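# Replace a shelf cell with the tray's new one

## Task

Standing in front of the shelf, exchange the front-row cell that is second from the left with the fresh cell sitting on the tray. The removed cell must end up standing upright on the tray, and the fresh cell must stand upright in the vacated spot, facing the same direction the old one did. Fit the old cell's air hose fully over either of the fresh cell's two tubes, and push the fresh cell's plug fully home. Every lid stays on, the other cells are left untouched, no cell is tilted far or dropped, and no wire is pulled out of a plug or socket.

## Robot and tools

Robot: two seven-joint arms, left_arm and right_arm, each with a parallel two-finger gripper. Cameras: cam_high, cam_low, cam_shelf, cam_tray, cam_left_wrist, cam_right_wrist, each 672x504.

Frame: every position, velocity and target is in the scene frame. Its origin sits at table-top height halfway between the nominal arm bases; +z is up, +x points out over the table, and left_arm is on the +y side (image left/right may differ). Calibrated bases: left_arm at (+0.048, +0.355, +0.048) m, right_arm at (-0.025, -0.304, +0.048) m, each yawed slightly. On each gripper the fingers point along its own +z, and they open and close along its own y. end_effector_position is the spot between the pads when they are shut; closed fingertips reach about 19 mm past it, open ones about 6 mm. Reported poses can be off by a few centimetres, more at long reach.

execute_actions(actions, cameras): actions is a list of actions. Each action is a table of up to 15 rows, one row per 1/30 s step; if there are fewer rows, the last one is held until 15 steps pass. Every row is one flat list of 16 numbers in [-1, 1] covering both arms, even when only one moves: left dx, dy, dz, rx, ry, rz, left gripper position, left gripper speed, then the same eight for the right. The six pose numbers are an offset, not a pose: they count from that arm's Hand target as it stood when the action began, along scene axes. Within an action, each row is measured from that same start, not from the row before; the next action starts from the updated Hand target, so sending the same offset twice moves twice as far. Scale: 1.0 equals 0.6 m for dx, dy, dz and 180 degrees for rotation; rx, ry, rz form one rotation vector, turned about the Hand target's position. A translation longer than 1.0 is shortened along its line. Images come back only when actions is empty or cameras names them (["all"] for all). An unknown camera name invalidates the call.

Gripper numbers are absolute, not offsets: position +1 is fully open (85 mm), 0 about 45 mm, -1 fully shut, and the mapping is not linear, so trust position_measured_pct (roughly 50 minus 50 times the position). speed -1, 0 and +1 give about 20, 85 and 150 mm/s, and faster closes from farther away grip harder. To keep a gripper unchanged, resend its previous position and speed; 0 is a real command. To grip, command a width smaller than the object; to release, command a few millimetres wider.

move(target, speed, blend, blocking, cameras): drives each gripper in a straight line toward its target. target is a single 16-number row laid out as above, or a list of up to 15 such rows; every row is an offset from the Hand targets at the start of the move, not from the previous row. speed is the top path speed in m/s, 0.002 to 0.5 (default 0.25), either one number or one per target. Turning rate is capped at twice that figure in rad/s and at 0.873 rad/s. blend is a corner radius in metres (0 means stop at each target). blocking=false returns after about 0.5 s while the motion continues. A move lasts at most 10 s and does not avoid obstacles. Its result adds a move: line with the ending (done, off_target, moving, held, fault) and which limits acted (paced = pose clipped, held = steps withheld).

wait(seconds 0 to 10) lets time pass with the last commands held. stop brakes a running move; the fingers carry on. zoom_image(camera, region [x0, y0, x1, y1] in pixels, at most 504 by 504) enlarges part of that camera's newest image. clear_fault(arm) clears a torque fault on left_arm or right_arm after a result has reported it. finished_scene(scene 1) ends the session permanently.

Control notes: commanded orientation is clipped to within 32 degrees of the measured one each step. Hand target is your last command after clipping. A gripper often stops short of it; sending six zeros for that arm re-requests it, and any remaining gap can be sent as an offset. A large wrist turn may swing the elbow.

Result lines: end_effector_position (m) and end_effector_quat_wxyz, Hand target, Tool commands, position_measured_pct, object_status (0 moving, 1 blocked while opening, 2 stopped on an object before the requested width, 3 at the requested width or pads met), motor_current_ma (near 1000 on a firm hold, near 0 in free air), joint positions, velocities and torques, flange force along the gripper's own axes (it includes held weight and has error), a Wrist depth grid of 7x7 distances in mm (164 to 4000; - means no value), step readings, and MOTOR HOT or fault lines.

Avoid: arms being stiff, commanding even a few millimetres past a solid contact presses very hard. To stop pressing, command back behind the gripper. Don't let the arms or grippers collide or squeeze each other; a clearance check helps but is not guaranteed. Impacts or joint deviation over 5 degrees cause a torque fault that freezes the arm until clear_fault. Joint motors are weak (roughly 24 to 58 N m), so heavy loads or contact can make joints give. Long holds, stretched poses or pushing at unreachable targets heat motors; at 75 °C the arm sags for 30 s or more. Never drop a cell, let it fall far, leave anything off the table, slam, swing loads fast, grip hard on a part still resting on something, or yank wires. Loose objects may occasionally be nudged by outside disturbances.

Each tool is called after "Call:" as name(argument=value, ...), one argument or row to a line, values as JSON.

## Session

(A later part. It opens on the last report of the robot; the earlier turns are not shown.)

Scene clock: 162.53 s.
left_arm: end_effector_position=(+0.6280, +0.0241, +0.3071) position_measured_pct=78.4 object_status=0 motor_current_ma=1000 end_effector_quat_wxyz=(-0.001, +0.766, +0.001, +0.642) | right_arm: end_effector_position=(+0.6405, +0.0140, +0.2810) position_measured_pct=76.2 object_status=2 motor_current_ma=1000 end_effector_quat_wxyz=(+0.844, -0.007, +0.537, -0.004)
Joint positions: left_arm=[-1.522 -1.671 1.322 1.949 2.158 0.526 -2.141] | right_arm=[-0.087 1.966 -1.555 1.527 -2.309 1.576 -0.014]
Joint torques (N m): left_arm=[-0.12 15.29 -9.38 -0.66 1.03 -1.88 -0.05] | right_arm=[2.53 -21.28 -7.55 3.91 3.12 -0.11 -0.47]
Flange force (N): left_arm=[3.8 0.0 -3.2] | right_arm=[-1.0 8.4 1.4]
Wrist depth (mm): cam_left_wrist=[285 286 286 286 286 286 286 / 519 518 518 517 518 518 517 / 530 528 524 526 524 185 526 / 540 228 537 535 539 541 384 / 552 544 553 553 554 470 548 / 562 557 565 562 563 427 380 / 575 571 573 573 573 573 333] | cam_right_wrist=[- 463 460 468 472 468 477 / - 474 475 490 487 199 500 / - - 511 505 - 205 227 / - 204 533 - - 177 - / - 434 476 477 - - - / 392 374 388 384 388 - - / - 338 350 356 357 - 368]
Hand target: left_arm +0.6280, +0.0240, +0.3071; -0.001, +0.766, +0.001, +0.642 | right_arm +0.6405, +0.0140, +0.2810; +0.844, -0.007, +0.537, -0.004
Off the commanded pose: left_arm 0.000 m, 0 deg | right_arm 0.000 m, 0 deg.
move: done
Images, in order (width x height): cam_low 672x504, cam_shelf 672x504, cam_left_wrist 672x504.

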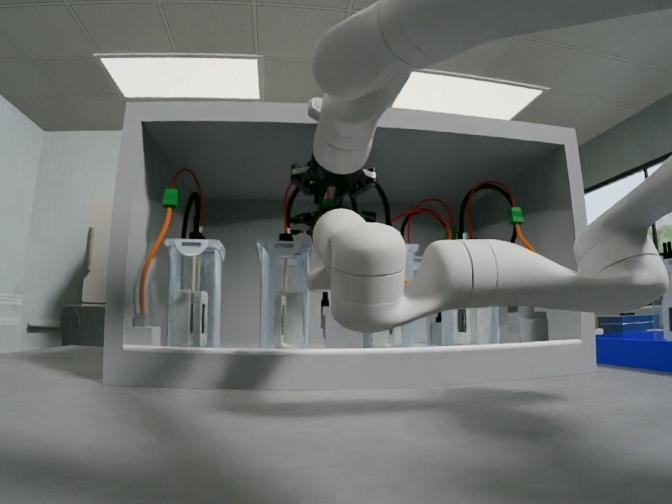

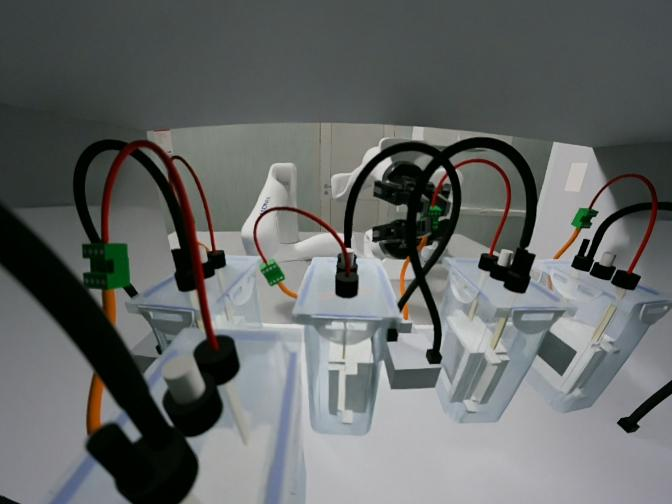

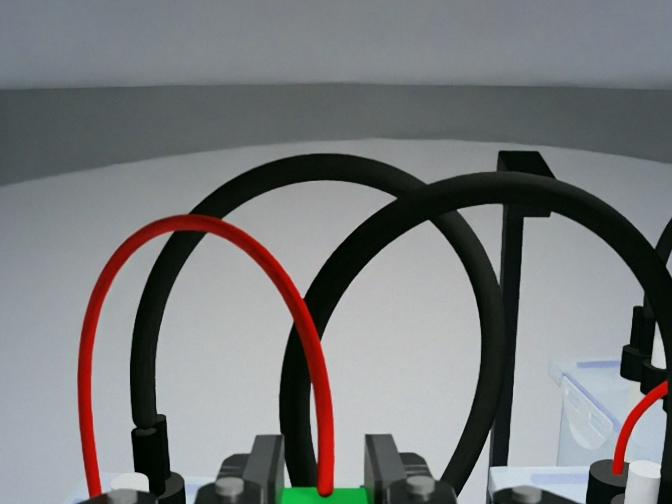

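Call:
move(
  target=[0,0,0.025,0,0,0,-0.7,-1, 0,0,0,0,0,0,-0.7,-1],
  cameras=["cam_low","cam_shelf","cam_left_wrist"],
  speed=0.03,
)

Call:
zoom_image(
  camera="cam_shelf",
  region=[380, 160, 500, 280],
)

Scene clock: 164.43 s.
left_arm: end_effector_position=(+0.6280, +0.0241, +0.3222) position_measured_pct=78.4 object_status=2 motor_current_ma=1000 end_effector_quat_wxyz=(-0.001, +0.766, +0.001, +0.642) | right_arm: end_effector_position=(+0.6405, +0.0140, +0.2808) position_measured_pct=76.2 object_status=2 motor_current_ma=1000 end_effector_quat_wxyz=(+0.844, -0.007, +0.537, -0.004)
Joint positions: left_arm=[-1.523 -1.637 1.306 1.944 2.128 0.531 -2.148] | right_arm=[-0.087 1.967 -1.555 1.527 -2.309 1.576 -0.014]
Joint torques (N m): left_arm=[0.41 15.42 -9.54 -1.06 1.09 -1.89 -0.02] | right_arm=[2.92 -21.29 -7.59 3.68 2.93 -0.13 -0.4]
Flange force (N): left_arm=[3.8 -0.5 -2.1] | right_arm=[-1.2 8.8 0.7]
Wrist depth (mm): cam_left_wrist=[- - - - - - - / 521 522 520 522 524 522 519 / 529 529 528 526 529 523 528 / 540 538 226 225 188 189 536 / 552 546 548 548 549 473 391 / 561 563 566 563 564 407 388 / 578 574 574 574 575 492 356] | cam_right_wrist=[- 460 462 466 476 469 482 / 230 478 479 492 490 233 502 / - - 510 510 181 206 231 / - 203 534 - - 178 - / - 434 475 464 - - - / 380 373 389 384 382 - 404 / - 344 351 353 358 - 369]
Hand target: left_arm +0.6280, +0.0240, +0.3221; -0.001, +0.766, +0.001, +0.642 | right_arm +0.6405, +0.0140, +0.2810; +0.844, -0.007, +0.537, -0.004
Off the commanded pose: left_arm 0.000 m, 0 deg | right_arm 0.000 m, 0 deg.
move: done
Images, in order (width x height): cam_low 672x504, cam_shelf 672x504, cam_left_wrist 672x504.

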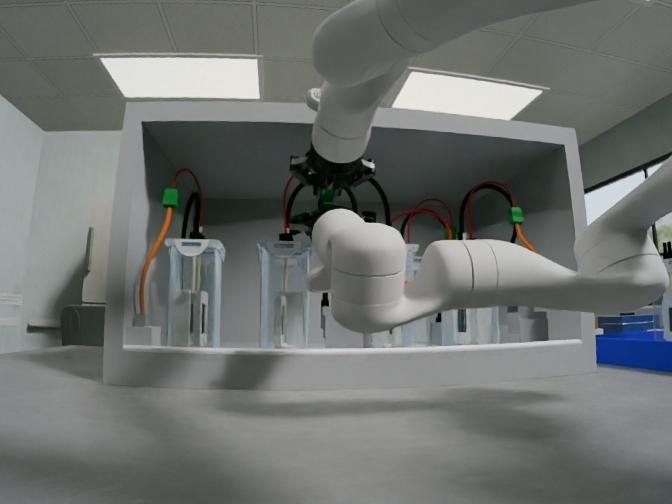

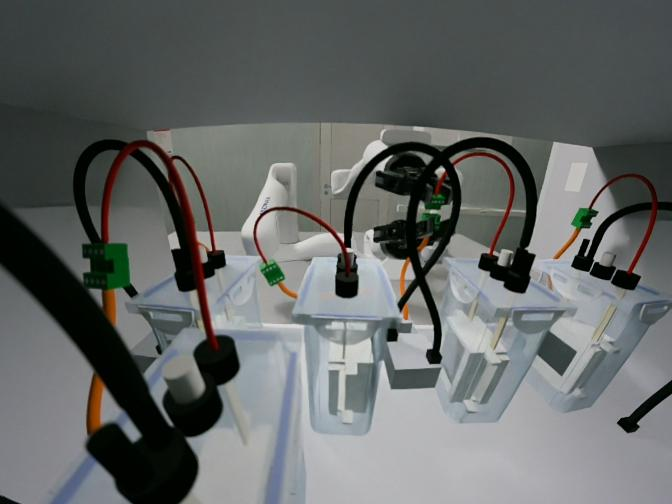

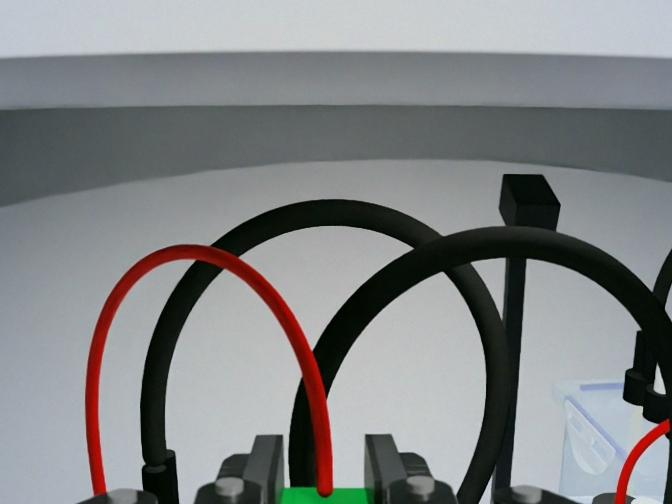

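Scaled by 4.200 from the camera's 672x504 image, which has a finer 960x720 frame.

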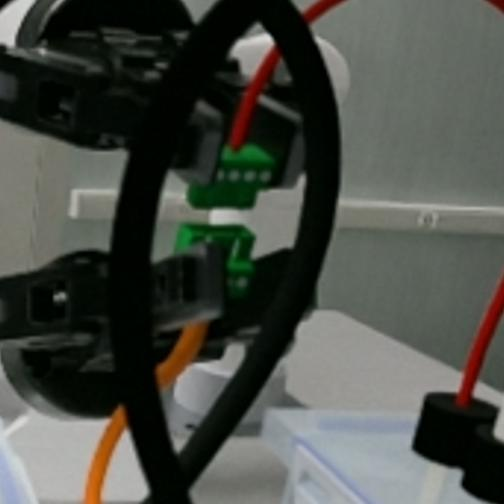

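Call:
move(
  target=[
    [0,0,0.03,0,0,0,-0.7,-1, 0,0,0,0,0,0,-0.3,-1],
    [0,0,0.03,0,0,0,-0.7,-1, -0.01,0,-0.0047,0,0,0,0.4,-0.5],
    [0,0,0.03,0,0,0,-0.7,-1, -0.2265,0,-0.1058,0,0,0,0.4,-0.5],
  ],
  cameras=["cam_low","cam_shelf","cam_left_wrist","cam_right_wrist"],
  speed=[0.04,0.03,0.12],
)

Scene clock: 171.07 s.
left_arm: end_effector_position=(+0.6280, +0.0240, +0.3401) position_measured_pct=78.4 object_status=2 motor_current_ma=1000 end_effector_quat_wxyz=(-0.001, +0.766, +0.001, +0.642) | right_arm: end_effector_position=(+0.5046, +0.0140, +0.2175) position_measured_pct=29.9 object_status=3 motor_current_ma=0 end_effector_quat_wxyz=(+0.844, -0.007, +0.537, -0.004)
Joint positions: left_arm=[-1.524 -1.595 1.289 1.937 2.089 0.535 -2.154] | right_arm=[-0.142 2.145 -1.422 1.75 -2.101 1.863 0.129]
Joint torques (N m): left_arm=[0.34 15.43 -9.53 -1.63 1.14 -1.88 -0.01] | right_arm=[2.93 -17.2 -6.5 4.75 2.74 -0.56 -0.44]
Flange force (N): left_arm=[3.7 -0.6 -2.6] | right_arm=[-3.0 9.8 -1.5]
Wrist depth (mm): cam_left_wrist=[- - - - - - - / - - - - - - - / - - - - - - - / - 547 230 228 - - - / 554 548 550 551 190 191 387 / 566 564 564 563 561 486 397 / 580 574 - 573 574 496 376] | cam_right_wrist=[252 262 224 233 263 257 597 / 424 334 233 622 630 638 623 / 337 343 289 647 379 656 622 / 269 300 677 315 301 277 618 / 532 578 564 574 563 594 585 / 474 482 482 283 493 515 520 / 425 420 435 440 445 449 454]
Hand target: left_arm +0.6280, +0.0240, +0.3401; -0.001, +0.766, +0.001, +0.642 | right_arm +0.5046, +0.0140, +0.2175; +0.844, -0.007, +0.537, -0.004
Off the commanded pose: left_arm 0.000 m, 0 deg | right_arm 0.000 m, 0 deg.
move: done
Images, in order (width x height): cam_low 672x504, cam_shelf 672x504, cam_left_wrist 672x504, cam_right_wrist 672x504.

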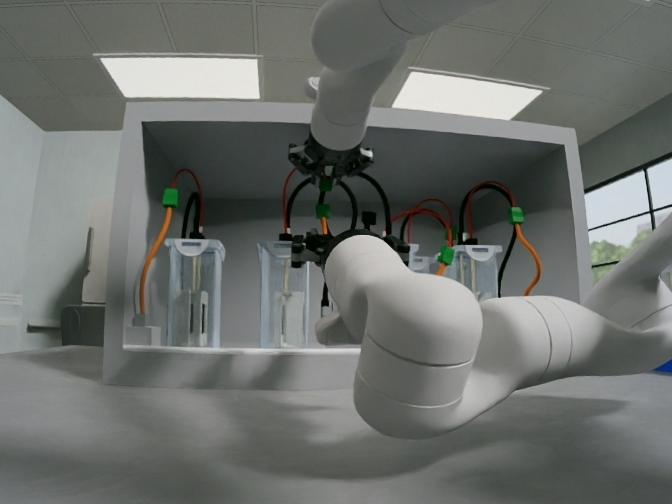

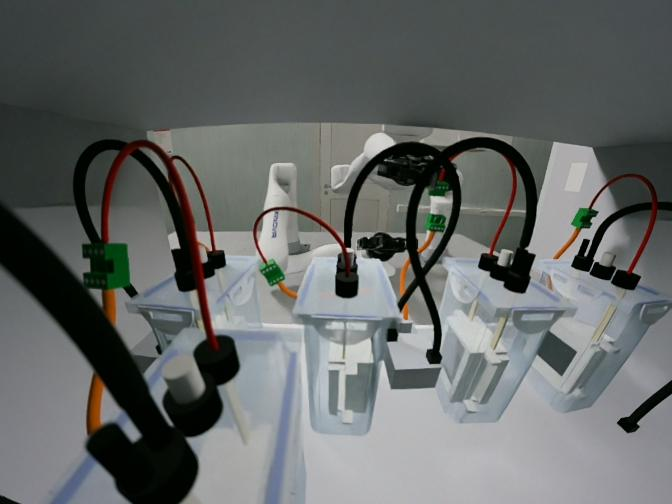

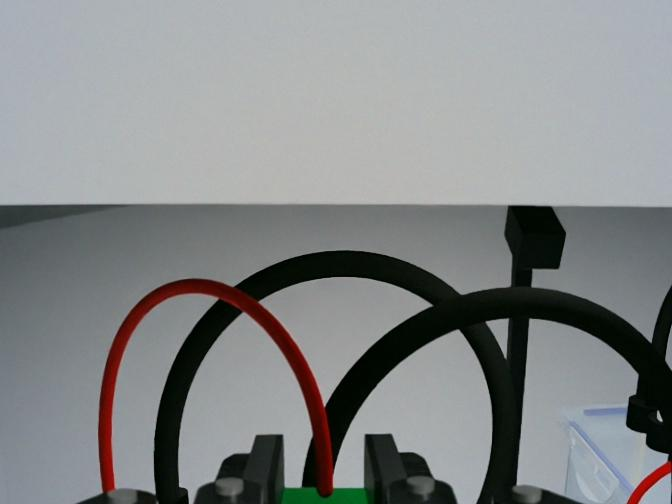

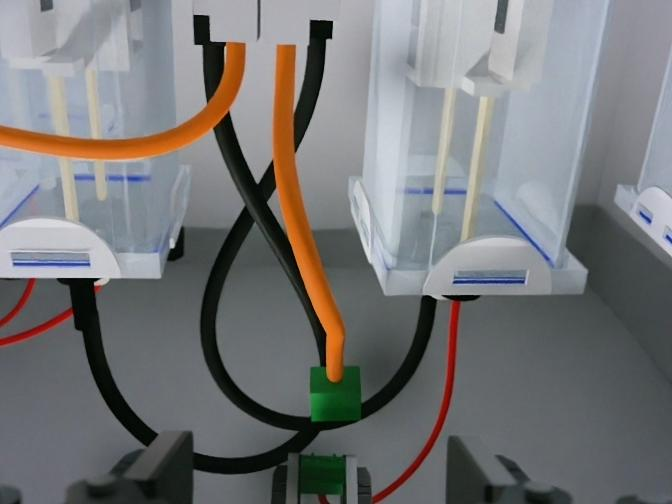

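Call:
move(
  target=[
    [-0.035,0.07,0.0,0,0,0,-0.7,-1, -0.1,-0.28,0,0,0,0,0.4,-0.5],
    [-0.035,0.125,0.0,0,0,0,-0.7,-1, -0.1,-0.28,0,0,0,0,0.4,-0.5],
    [-0.035,0.125,-0.14,0,0,0,-0.7,-1, -0.1,-0.28,0,0,0,0,0.4,-0.5],
  ],
  cameras=["cam_low","cam_shelf","cam_left_wrist","cam_right_wrist"],
  blend=[0.02,0.02,0],
  speed=0.1,
)

Scene clock: 176.83 s.
left_arm: end_effector_position=(+0.6070, +0.0990, +0.2561) position_measured_pct=78.4 object_status=2 motor_current_ma=1000 end_effector_quat_wxyz=(-0.001, +0.766, +0.001, +0.642) | right_arm: end_effector_position=(+0.4446, -0.1540, +0.2175) position_measured_pct=29.9 object_status=3 motor_current_ma=0 end_effector_quat_wxyz=(+0.844, -0.007, +0.537, -0.004)
Joint positions: left_arm=[-1.552 -1.87 1.322 2.184 2.472 0.737 -2.305] | right_arm=[0.318 2.165 -1.058 2.188 -1.91 1.935 0.188]
Joint torques (N m): left_arm=[0.28 13.17 -8.06 0.86 1.55 -1.53 -0.01] | right_arm=[2.84 -12.61 -5.27 5.73 2.61 -0.64 -0.46]
Flange force (N): left_arm=[5.4 0.5 -2.0] | right_arm=[-4.8 11.6 0.2]
Wrist depth (mm): cam_left_wrist=[487 526 527 526 507 439 233 / 533 539 539 534 537 534 439 / 541 548 549 547 550 546 546 / 541 564 562 556 562 556 556 / 504 574 572 568 570 566 568 / 259 587 283 234 255 - - / 234 595 - - 216 - 515] | cam_right_wrist=[307 311 646 651 319 324 290 / 600 530 562 502 395 680 438 / 368 374 325 396 399 378 396 / 618 418 653 689 364 712 698 / 550 557 566 593 582 595 381 / 460 477 494 491 493 476 507 / 424 427 433 437 443 450 454]
Hand target: left_arm +0.6070, +0.0990, +0.2561; -0.001, +0.766, +0.001, +0.642 | right_arm +0.4446, -0.1540, +0.2175; +0.844, -0.007, +0.537, -0.004
Off the commanded pose: left_arm 0.000 m, 0 deg | right_arm 0.000 m, 0 deg.
move: done; blend cut to 0.0165 m at target 1, 0.0165 m at target 2
Images, in order (width x height): cam_low 672x504, cam_shelf 672x504, cam_left_wrist 672x504, cam_right_wrist 672x504.

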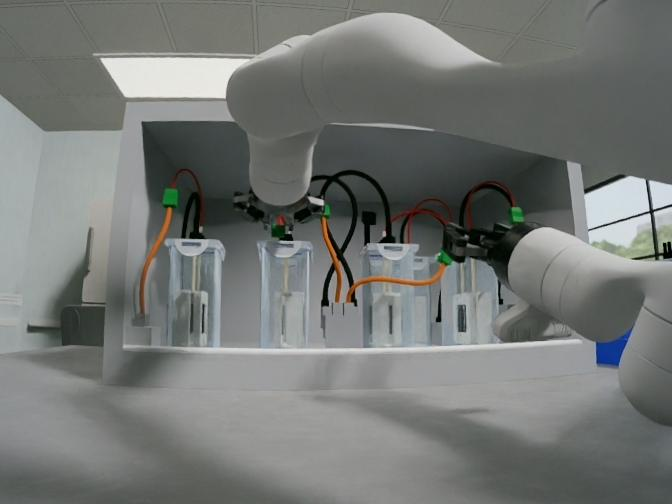

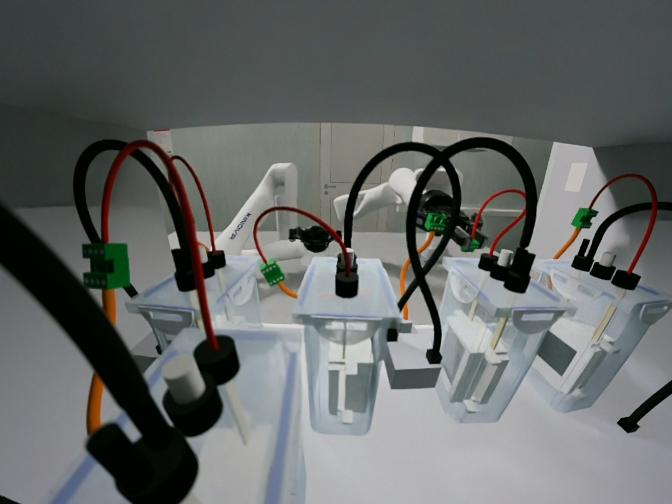

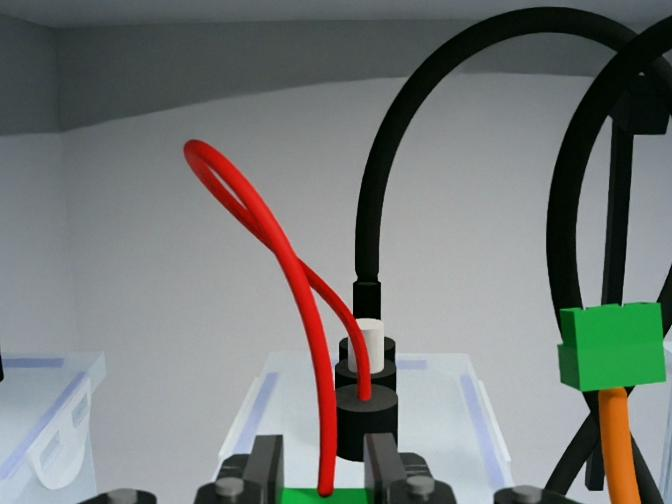

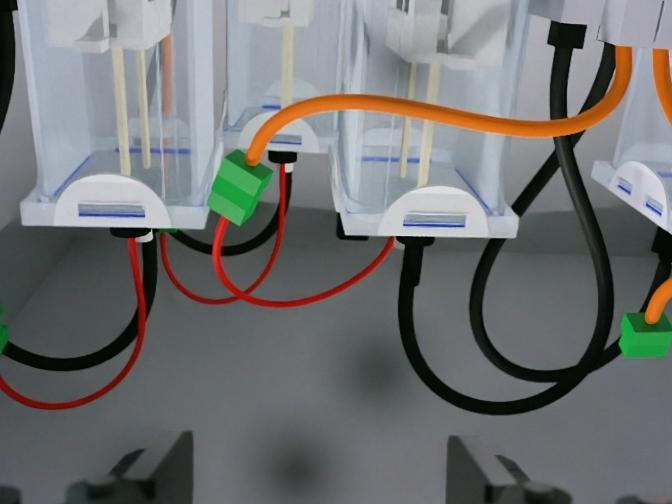

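Call:
move(
  target=[
    [0.0,0,-0.1,0,0,0,-0.7,-1, 0,0,0,0,0,0,0.4,-0.5],
    [0,0,-0.1,0,0,0,-0.35,-1, 0,0,0,0,0,0,0.4,-0.5],
  ],
  cameras=["cam_low","cam_shelf","cam_left_wrist"],
  speed=0.08,
)

Scene clock: 179.93 s.
left_arm: end_effector_position=(+0.6070, +0.0990, +0.1961) position_measured_pct=67.5 object_status=0 motor_current_ma=0 end_effector_quat_wxyz=(-0.001, +0.766, +0.001, +0.642) | right_arm: end_effector_position=(+0.4446, -0.1540, +0.2175) position_measured_pct=29.9 object_status=3 motor_current_ma=0 end_effector_quat_wxyz=(+0.844, -0.007, +0.537, -0.004)
Joint positions: left_arm=[-1.515 -2.008 1.427 2.156 2.571 0.664 -2.229] | right_arm=[0.318 2.165 -1.058 2.188 -1.91 1.935 0.188]
Joint torques (N m): left_arm=[0.32 12.4 -7.81 2.75 1.31 -1.67 -0.04] | right_arm=[2.85 -12.46 -5.28 5.71 2.72 -0.64 -0.45]
Flange force (N): left_arm=[5.4 1.0 -1.1] | right_arm=[-4.9 11.4 0.8]
Wrist depth (mm): cam_left_wrist=[505 525 525 524 525 521 520 / 506 539 538 240 537 - - / 538 550 549 545 548 551 484 / 260 564 225 193 205 204 486 / 235 576 173 171 169 169 254 / 501 572 571 173 172 516 - / 444 481 - - - 459 473] | cam_right_wrist=[307 311 649 651 320 323 290 / 602 530 561 506 393 679 439 / 367 375 325 396 399 379 394 / 615 418 651 691 364 714 697 / 549 560 566 592 582 595 382 / 459 478 494 492 492 476 510 / 424 429 434 438 444 450 455]
Hand target: left_arm +0.6070, +0.0990, +0.1961; -0.001, +0.766, +0.001, +0.642 | right_arm +0.4446, -0.1540, +0.2175; +0.844, -0.007, +0.537, -0.004
Off the commanded pose: left_arm 0.000 m, 0 deg | right_arm 0.000 m, 0 deg.
move: done
Images, in order (width x height): cam_low 672x504, cam_shelf 672x504, cam_left_wrist 672x504.

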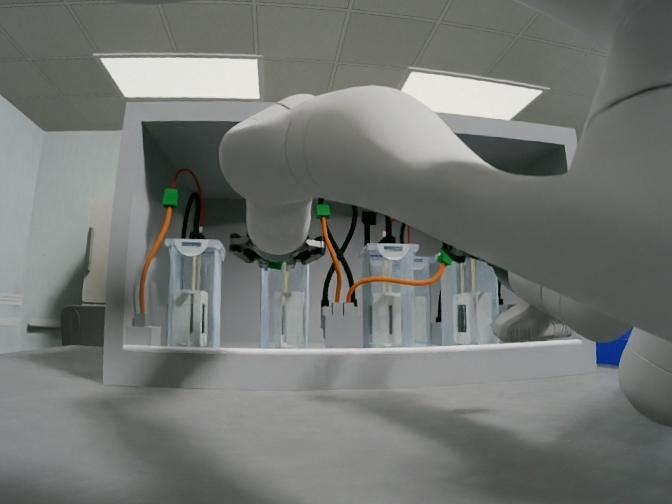

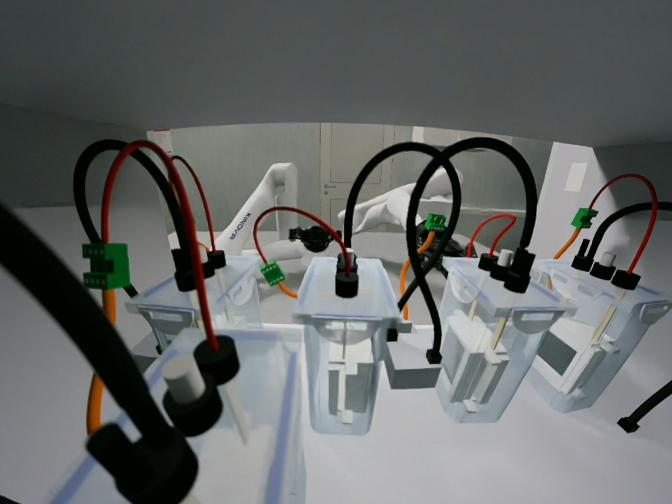

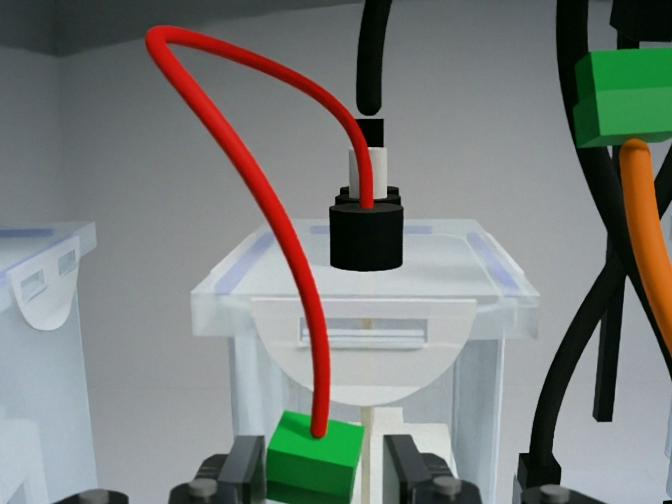

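Call:
move(
  target=[
    [-0.05,0,0,0,0,0,-0.35,-1, 0,0,0,0,0,0,0.4,-0.5],
    [-0.2,0,0.05,0,0,0,0.2,0, 0,0,0,0,0,0,0.4,-0.5],
    [-0.2,0,0.25,0,0.0,0,0.2,0, 0,0,0,0,0,0,0.4,-0.5],
  ],
  cameras=["cam_high","cam_low","cam_shelf","cam_left_wrist","cam_tray"],
  speed=[0.06,0.12,0.15],
)

Call:
zoom_image(
  camera="cam_left_wrist",
  region=[150, 200, 500, 504],
)

Call:
zoom_image(
  camera="cam_tray",
  region=[270, 110, 420, 270],
)

Scene clock: 185.17 s.
left_arm: end_effector_position=(+0.4870, +0.0990, +0.3461) position_measured_pct=39.8 object_status=3 motor_current_ma=0 end_effector_quat_wxyz=(-0.001, +0.766, +0.001, +0.642) | right_arm: end_effector_position=(+0.4446, -0.1540, +0.2175) position_measured_pct=29.9 object_status=3 motor_current_ma=0 end_effector_quat_wxyz=(+0.844, -0.007, +0.537, -0.004)
Joint positions: left_arm=[-1.229 -1.57 1.192 2.389 2.153 0.644 -2.416] | right_arm=[0.318 2.165 -1.058 2.188 -1.91 1.935 0.188]
Joint torques (N m): left_arm=[0.35 11.29 -6.85 -3.65 1.55 -1.27 -0.01] | right_arm=[2.79 -12.54 -5.33 5.77 2.67 -0.6 -0.5]
Flange force (N): left_arm=[6.0 -1.8 -3.5] | right_arm=[-4.7 11.4 0.4]
Wrist depth (mm): cam_left_wrist=[2908 3418 3453 3234 3250 3219 3203 / 219 219 218 218 217 218 217 / 448 631 221 677 221 560 557 / 478 687 685 687 686 562 677 / 449 700 705 698 701 699 693 / 450 714 715 711 713 707 443 / 372 406 729 390 390 395 390] | cam_right_wrist=[308 311 649 647 319 323 291 / 600 530 561 504 394 680 438 / 367 374 325 396 399 378 395 / 617 419 649 692 365 712 699 / 552 557 564 590 586 594 380 / 461 479 495 492 492 474 510 / 424 429 433 437 444 449 454]
Hand target: left_arm +0.4870, +0.0990, +0.3461; -0.001, +0.766, +0.001, +0.642 | right_arm +0.4446, -0.1540, +0.2175; +0.844, -0.007, +0.537, -0.004
Off the commanded pose: left_arm 0.000 m, 0 deg | right_arm 0.000 m, 0 deg.
move: done
Images, in order (width x height): cam_high 672x504, cam_low 672x504, cam_shelf 672x504, cam_tray 672x504, cam_left_wrist 672x504.

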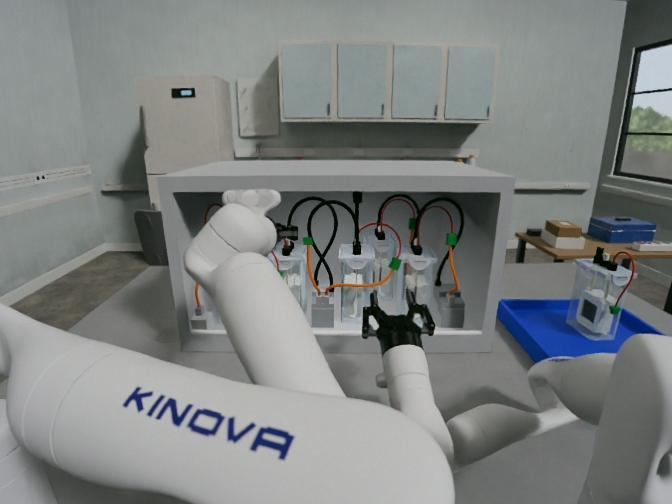

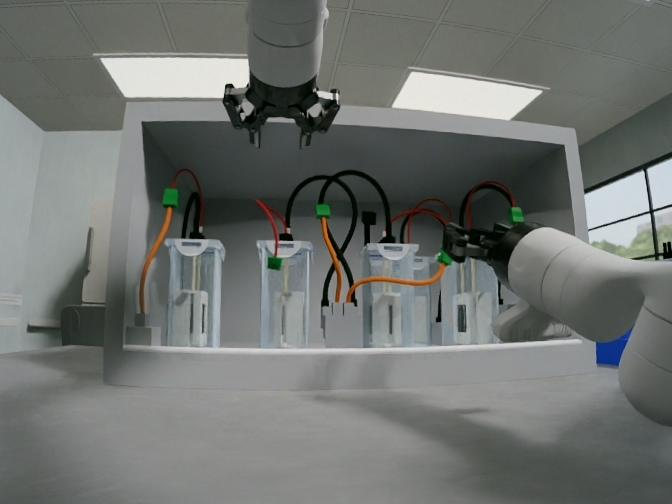

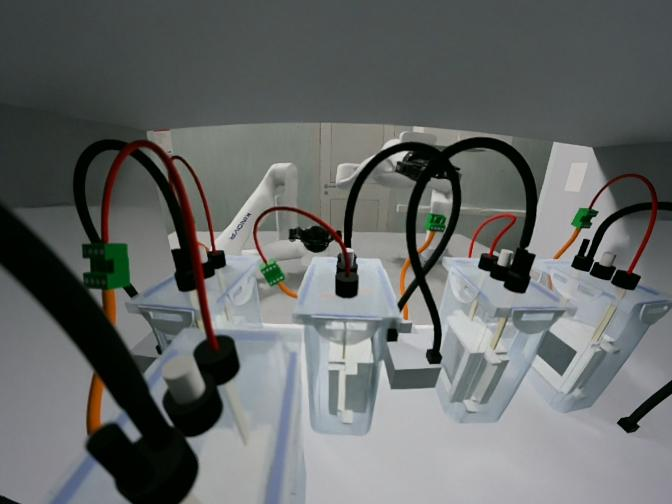

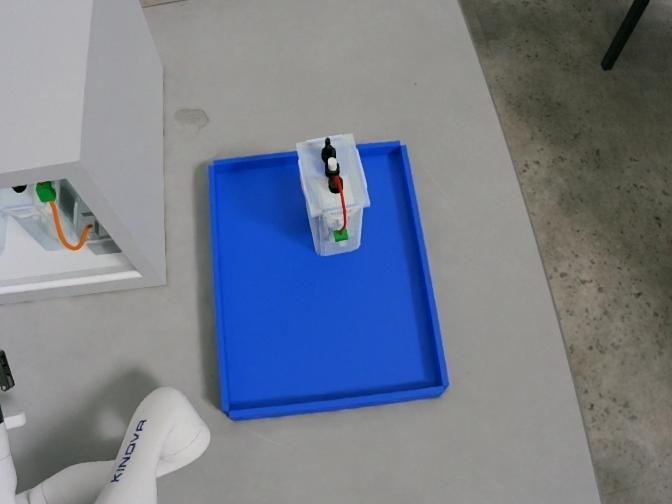

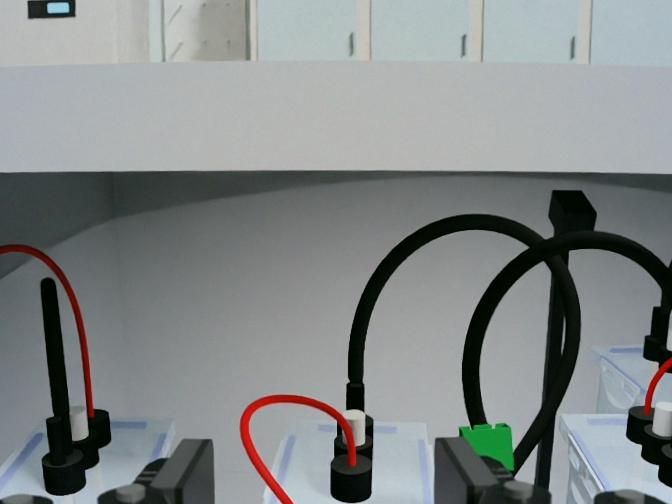

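Scaled by 1.440.

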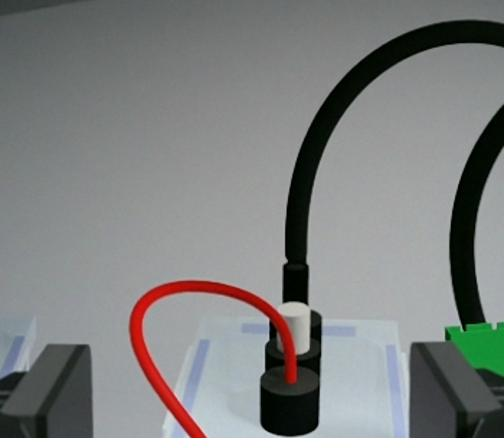

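Scaled by 3.150 from the camera's 672x504 image, which has a finer 960x720 frame.

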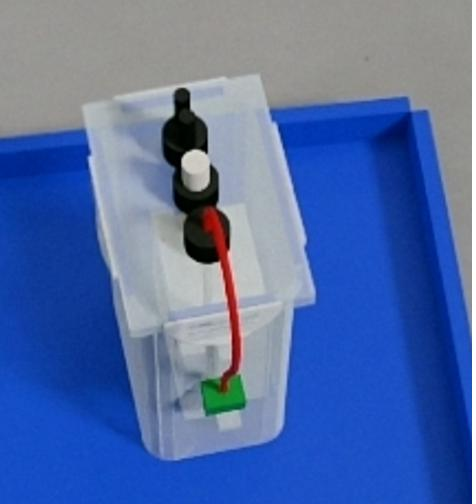

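Call:
move(
  target=[0,0,0,0,0,0,0.2,0, 0,0.373,-0.046,0,0.1389,0,1,0],
  cameras=["cam_high","cam_low","cam_right_wrist","cam_left_wrist"],
  speed=0.15,
)

Call:
zoom_image(
  camera="cam_right_wrist",
  region=[180, 0, 580, 400],
)

Scene clock: 194.53 s.
left_arm: end_effector_position=(+0.4870, +0.0990, +0.3461) position_measured_pct=39.8 object_status=3 motor_current_ma=0 end_effector_quat_wxyz=(-0.001, +0.766, +0.001, +0.642) | right_arm: end_effector_position=(+0.4446, +0.0698, +0.1899) position_measured_pct=0.0 object_status=3 motor_current_ma=0 end_effector_quat_wxyz=(+0.708, -0.008, +0.707, -0.002)
Joint positions: left_arm=[-1.229 -1.57 1.192 2.389 2.153 0.644 -2.416] | right_arm=[-0.449 2.186 -1.782 1.901 -2.379 2.081 0.427]
Joint torques (N m): left_arm=[0.41 11.3 -6.76 -3.61 1.6 -1.33 -0.05] | right_arm=[2.97 -17.3 -5.25 4.63 2.54 -1.3 -0.45]
Flange force (N): left_arm=[6.3 -2.0 -3.4] | right_arm=[-4.3 8.5 -4.6]
Wrist depth (mm): cam_left_wrist=[2921 3349 3490 3172 3234 3157 3266 / 219 218 218 218 217 217 217 / 449 628 221 672 221 559 557 / 477 684 686 685 684 564 677 / 449 700 701 697 703 698 694 / 450 712 714 707 713 708 442 / 371 406 728 390 390 393 391] | cam_right_wrist=[268 270 272 275 278 281 283 / 366 325 326 366 387 382 285 / 364 325 327 365 672 555 377 / 364 367 411 365 733 738 376 / 456 637 718 727 733 737 460 / 364 410 716 340 733 462 432 / 392 601 716 370 729 732 372]
Hand target: left_arm +0.4870, +0.0990, +0.3461; -0.001, +0.766, +0.001, +0.642 | right_arm +0.4446, +0.0698, +0.1899; +0.708, -0.008, +0.707, -0.002
Off the commanded pose: left_arm 0.000 m, 0 deg | right_arm 0.000 m, 0 deg.
move: done
Images, in order (width x height): cam_high 672x504, cam_low 672x504, cam_left_wrist 672x504, cam_right_wrist 672x504.

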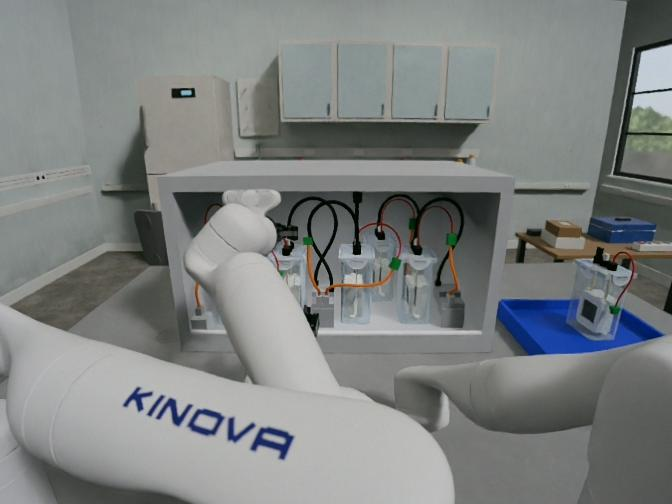

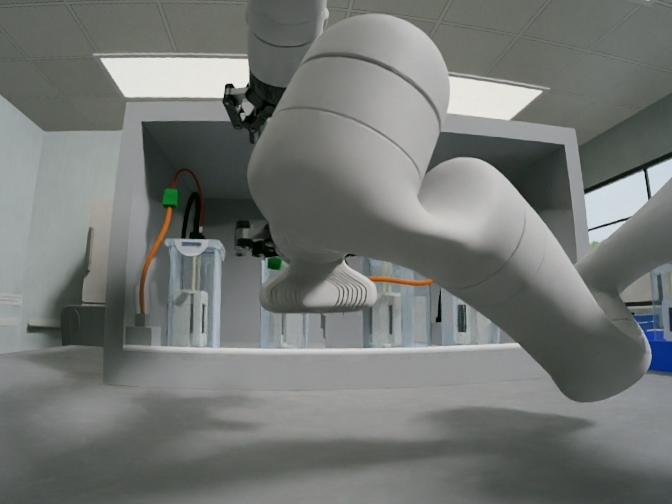

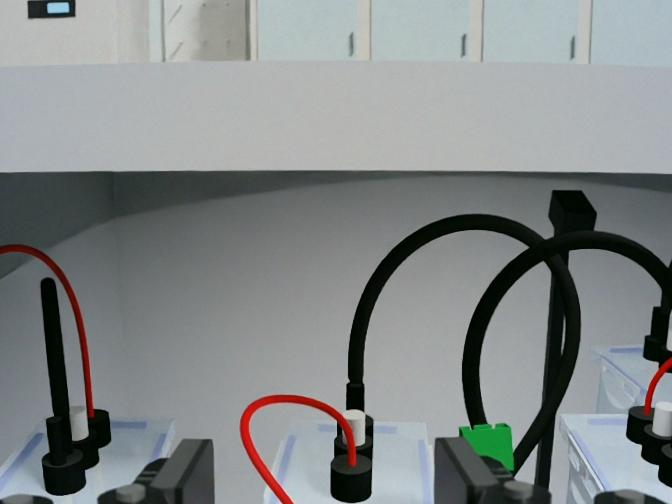

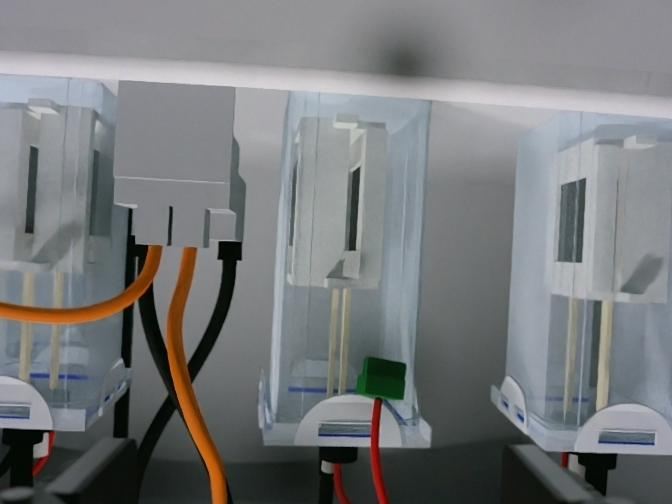

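Scaled by 1.260.

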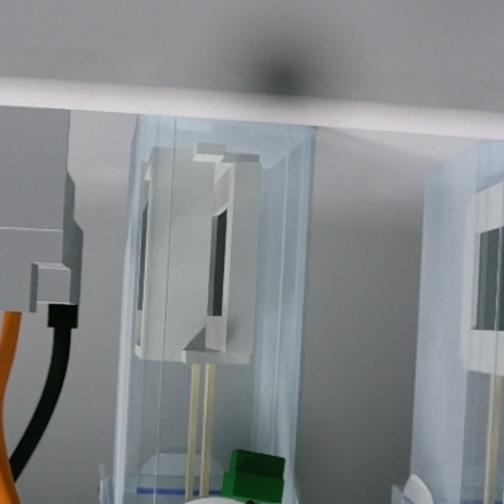

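Call:
move(
  target=[0,0,0,0,0,0,0.2,0, 0.1923,0.0345,-0.006,0,0,-0.0222,1,0],
  cameras=["cam_high","cam_shelf","cam_right_wrist","cam_left_wrist"],
  speed=0.1,
)

Scene clock: 204.20 s.
left_arm: end_effector_position=(+0.4870, +0.0990, +0.3461) position_measured_pct=39.8 object_status=3 motor_current_ma=0 end_effector_quat_wxyz=(-0.001, +0.766, +0.001, +0.642) | right_arm: end_effector_position=(+0.5600, +0.0905, +0.1863) position_measured_pct=0.0 object_status=3 motor_current_ma=0 end_effector_quat_wxyz=(+0.707, +0.017, +0.706, -0.027)
Joint positions: left_arm=[-1.229 -1.57 1.192 2.389 2.153 0.644 -2.416] | right_arm=[-0.41 2.117 -1.878 1.575 -2.505 1.821 0.287]
Joint torques (N m): left_arm=[0.34 11.23 -6.86 -3.58 1.56 -1.34 -0.09] | right_arm=[2.94 -20.72 -5.73 5.21 2.95 -0.93 -0.43]
Flange force (N): left_arm=[6.1 -1.6 -3.5] | right_arm=[-2.6 8.6 -2.1]
Wrist depth (mm): cam_left_wrist=[2895 3349 3508 3250 3219 3282 3234 / 219 219 218 218 217 217 217 / 450 630 221 672 221 559 556 / 477 685 689 686 686 562 679 / 450 701 702 699 702 694 696 / 450 711 712 708 713 708 441 / 372 406 725 389 390 393 390] | cam_right_wrist=[217 217 257 245 256 248 244 / 217 217 252 253 361 350 305 / 221 222 252 252 611 609 313 / 221 301 252 252 611 609 311 / 224 611 611 606 609 607 319 / 356 612 609 609 610 608 518 / 301 610 334 256 349 609 344]
Hand target: left_arm +0.4870, +0.0990, +0.3461; -0.001, +0.766, +0.001, +0.642 | right_arm +0.5600, +0.0905, +0.1863; +0.707, +0.017, +0.706, -0.027
Off the commanded pose: left_arm 0.000 m, 0 deg | right_arm 0.000 m, 0 deg.
move: done
Images, in order (width x height): cam_high 672x504, cam_shelf 672x504, cam_left_wrist 672x504, cam_right_wrist 672x504.

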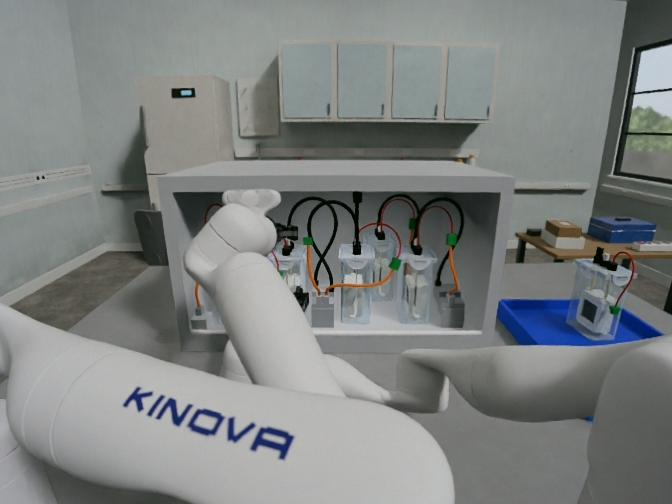

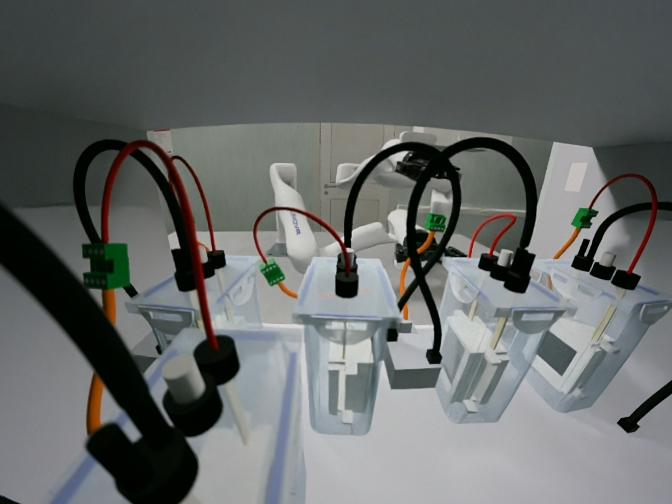

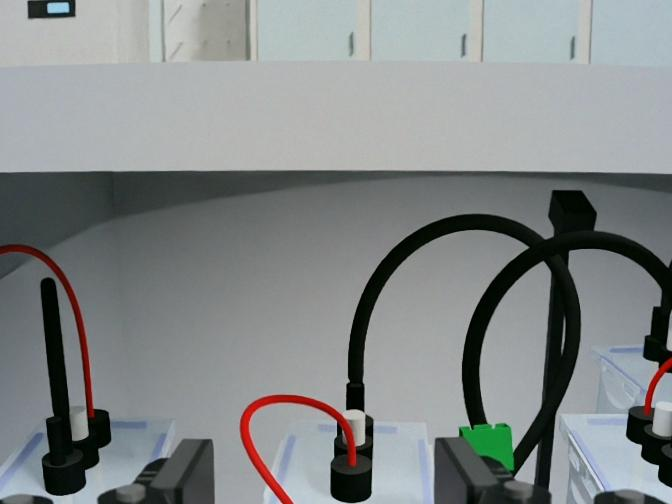

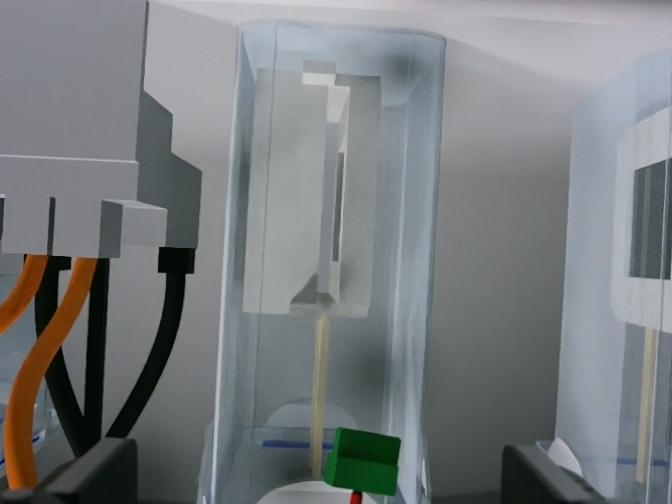

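Call:
move(
  target=[0,0,0,0,0,0,0.2,0, 0.1163,-0.0065,0,0.0111,0,0,1,0],
  cameras=["cam_shelf","cam_low","cam_right_wrist","cam_left_wrist"],
  speed=0.06,
)

Scene clock: 212.20 s.
left_arm: end_effector_position=(+0.4870, +0.0990, +0.3461) position_measured_pct=39.8 object_status=3 motor_current_ma=0 end_effector_quat_wxyz=(-0.001, +0.766, +0.001, +0.642) | right_arm: end_effector_position=(+0.6298, +0.0866, +0.1863) position_measured_pct=0.0 object_status=3 motor_current_ma=0 end_effector_quat_wxyz=(+0.707, +0.029, +0.707, -0.014)
Joint positions: left_arm=[-1.229 -1.57 1.192 2.389 2.153 0.644 -2.416] | right_arm=[-0.363 2.08 -1.916 1.425 -2.558 1.639 0.203]
Joint torques (N m): left_arm=[0.35 11.19 -6.88 -3.63 1.56 -1.34 -0.03] | right_arm=[2.94 -22.37 -5.91 5.41 2.98 -0.78 -0.47]
Flange force (N): left_arm=[6.2 -1.8 -3.5] | right_arm=[-1.8 8.4 -1.0]
Wrist depth (mm): cam_left_wrist=[2908 3315 3383 3234 3203 3172 3203 / 219 219 218 218 217 217 217 / 450 630 221 677 221 559 557 / 478 689 687 683 685 562 678 / 451 700 702 697 702 694 698 / 449 712 714 714 711 707 441 / 372 406 729 390 390 394 390] | cam_right_wrist=[- 247 183 183 239 238 236 / - - 183 183 364 361 355 / 177 224 183 183 545 540 531 / 191 232 182 179 541 542 539 / - 540 182 178 540 538 527 / 465 541 540 542 541 538 525 / - 541 540 281 540 537 522]
Hand target: left_arm +0.4870, +0.0990, +0.3461; -0.001, +0.766, +0.001, +0.642 | right_arm +0.6298, +0.0866, +0.1863; +0.707, +0.029, +0.707, -0.014
Off the commanded pose: left_arm 0.000 m, 0 deg | right_arm 0.000 m, 0 deg.
move: done
Images, in order (width x height): cam_low 672x504, cam_shelf 672x504, cam_left_wrist 672x504, cam_right_wrist 672x504.

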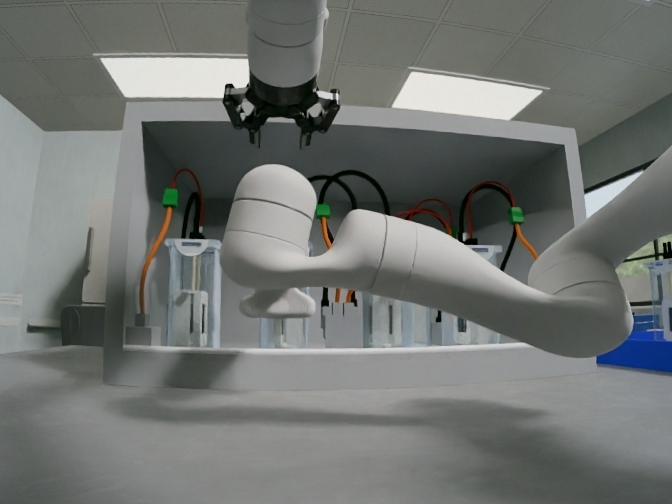

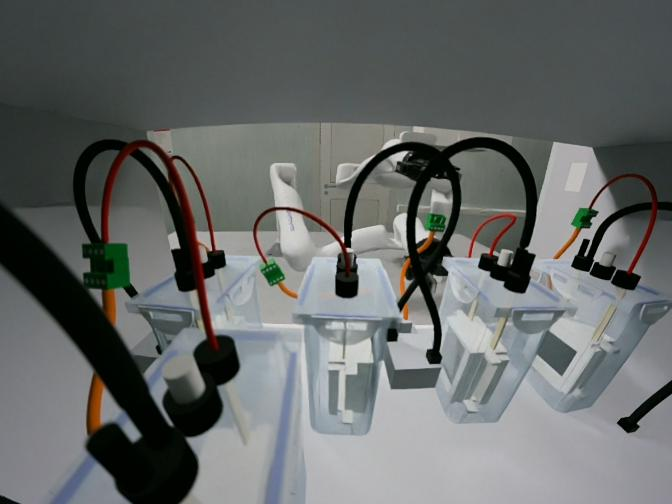

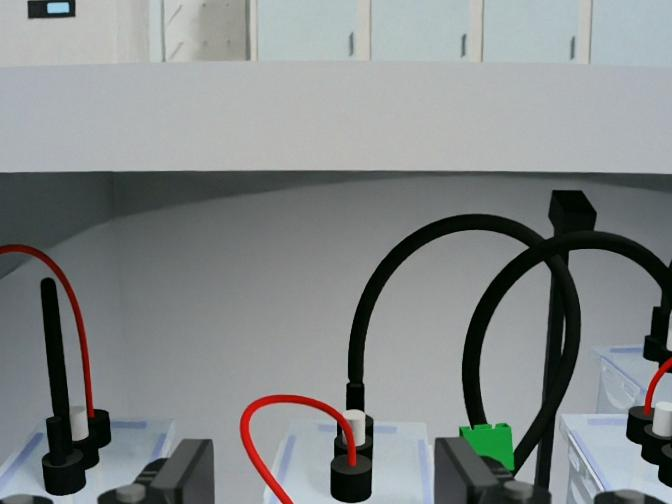

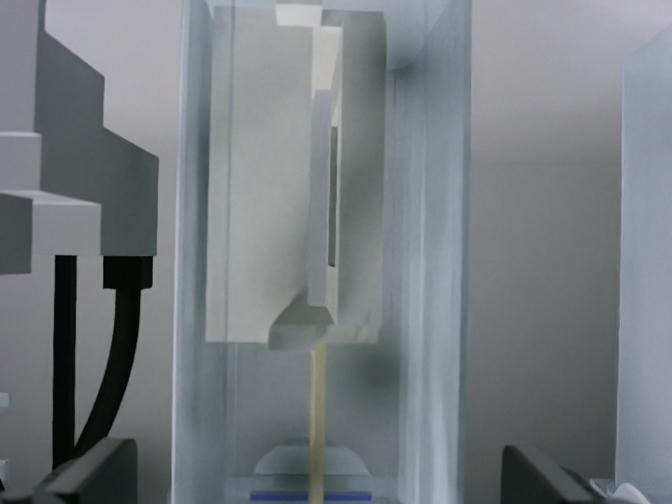

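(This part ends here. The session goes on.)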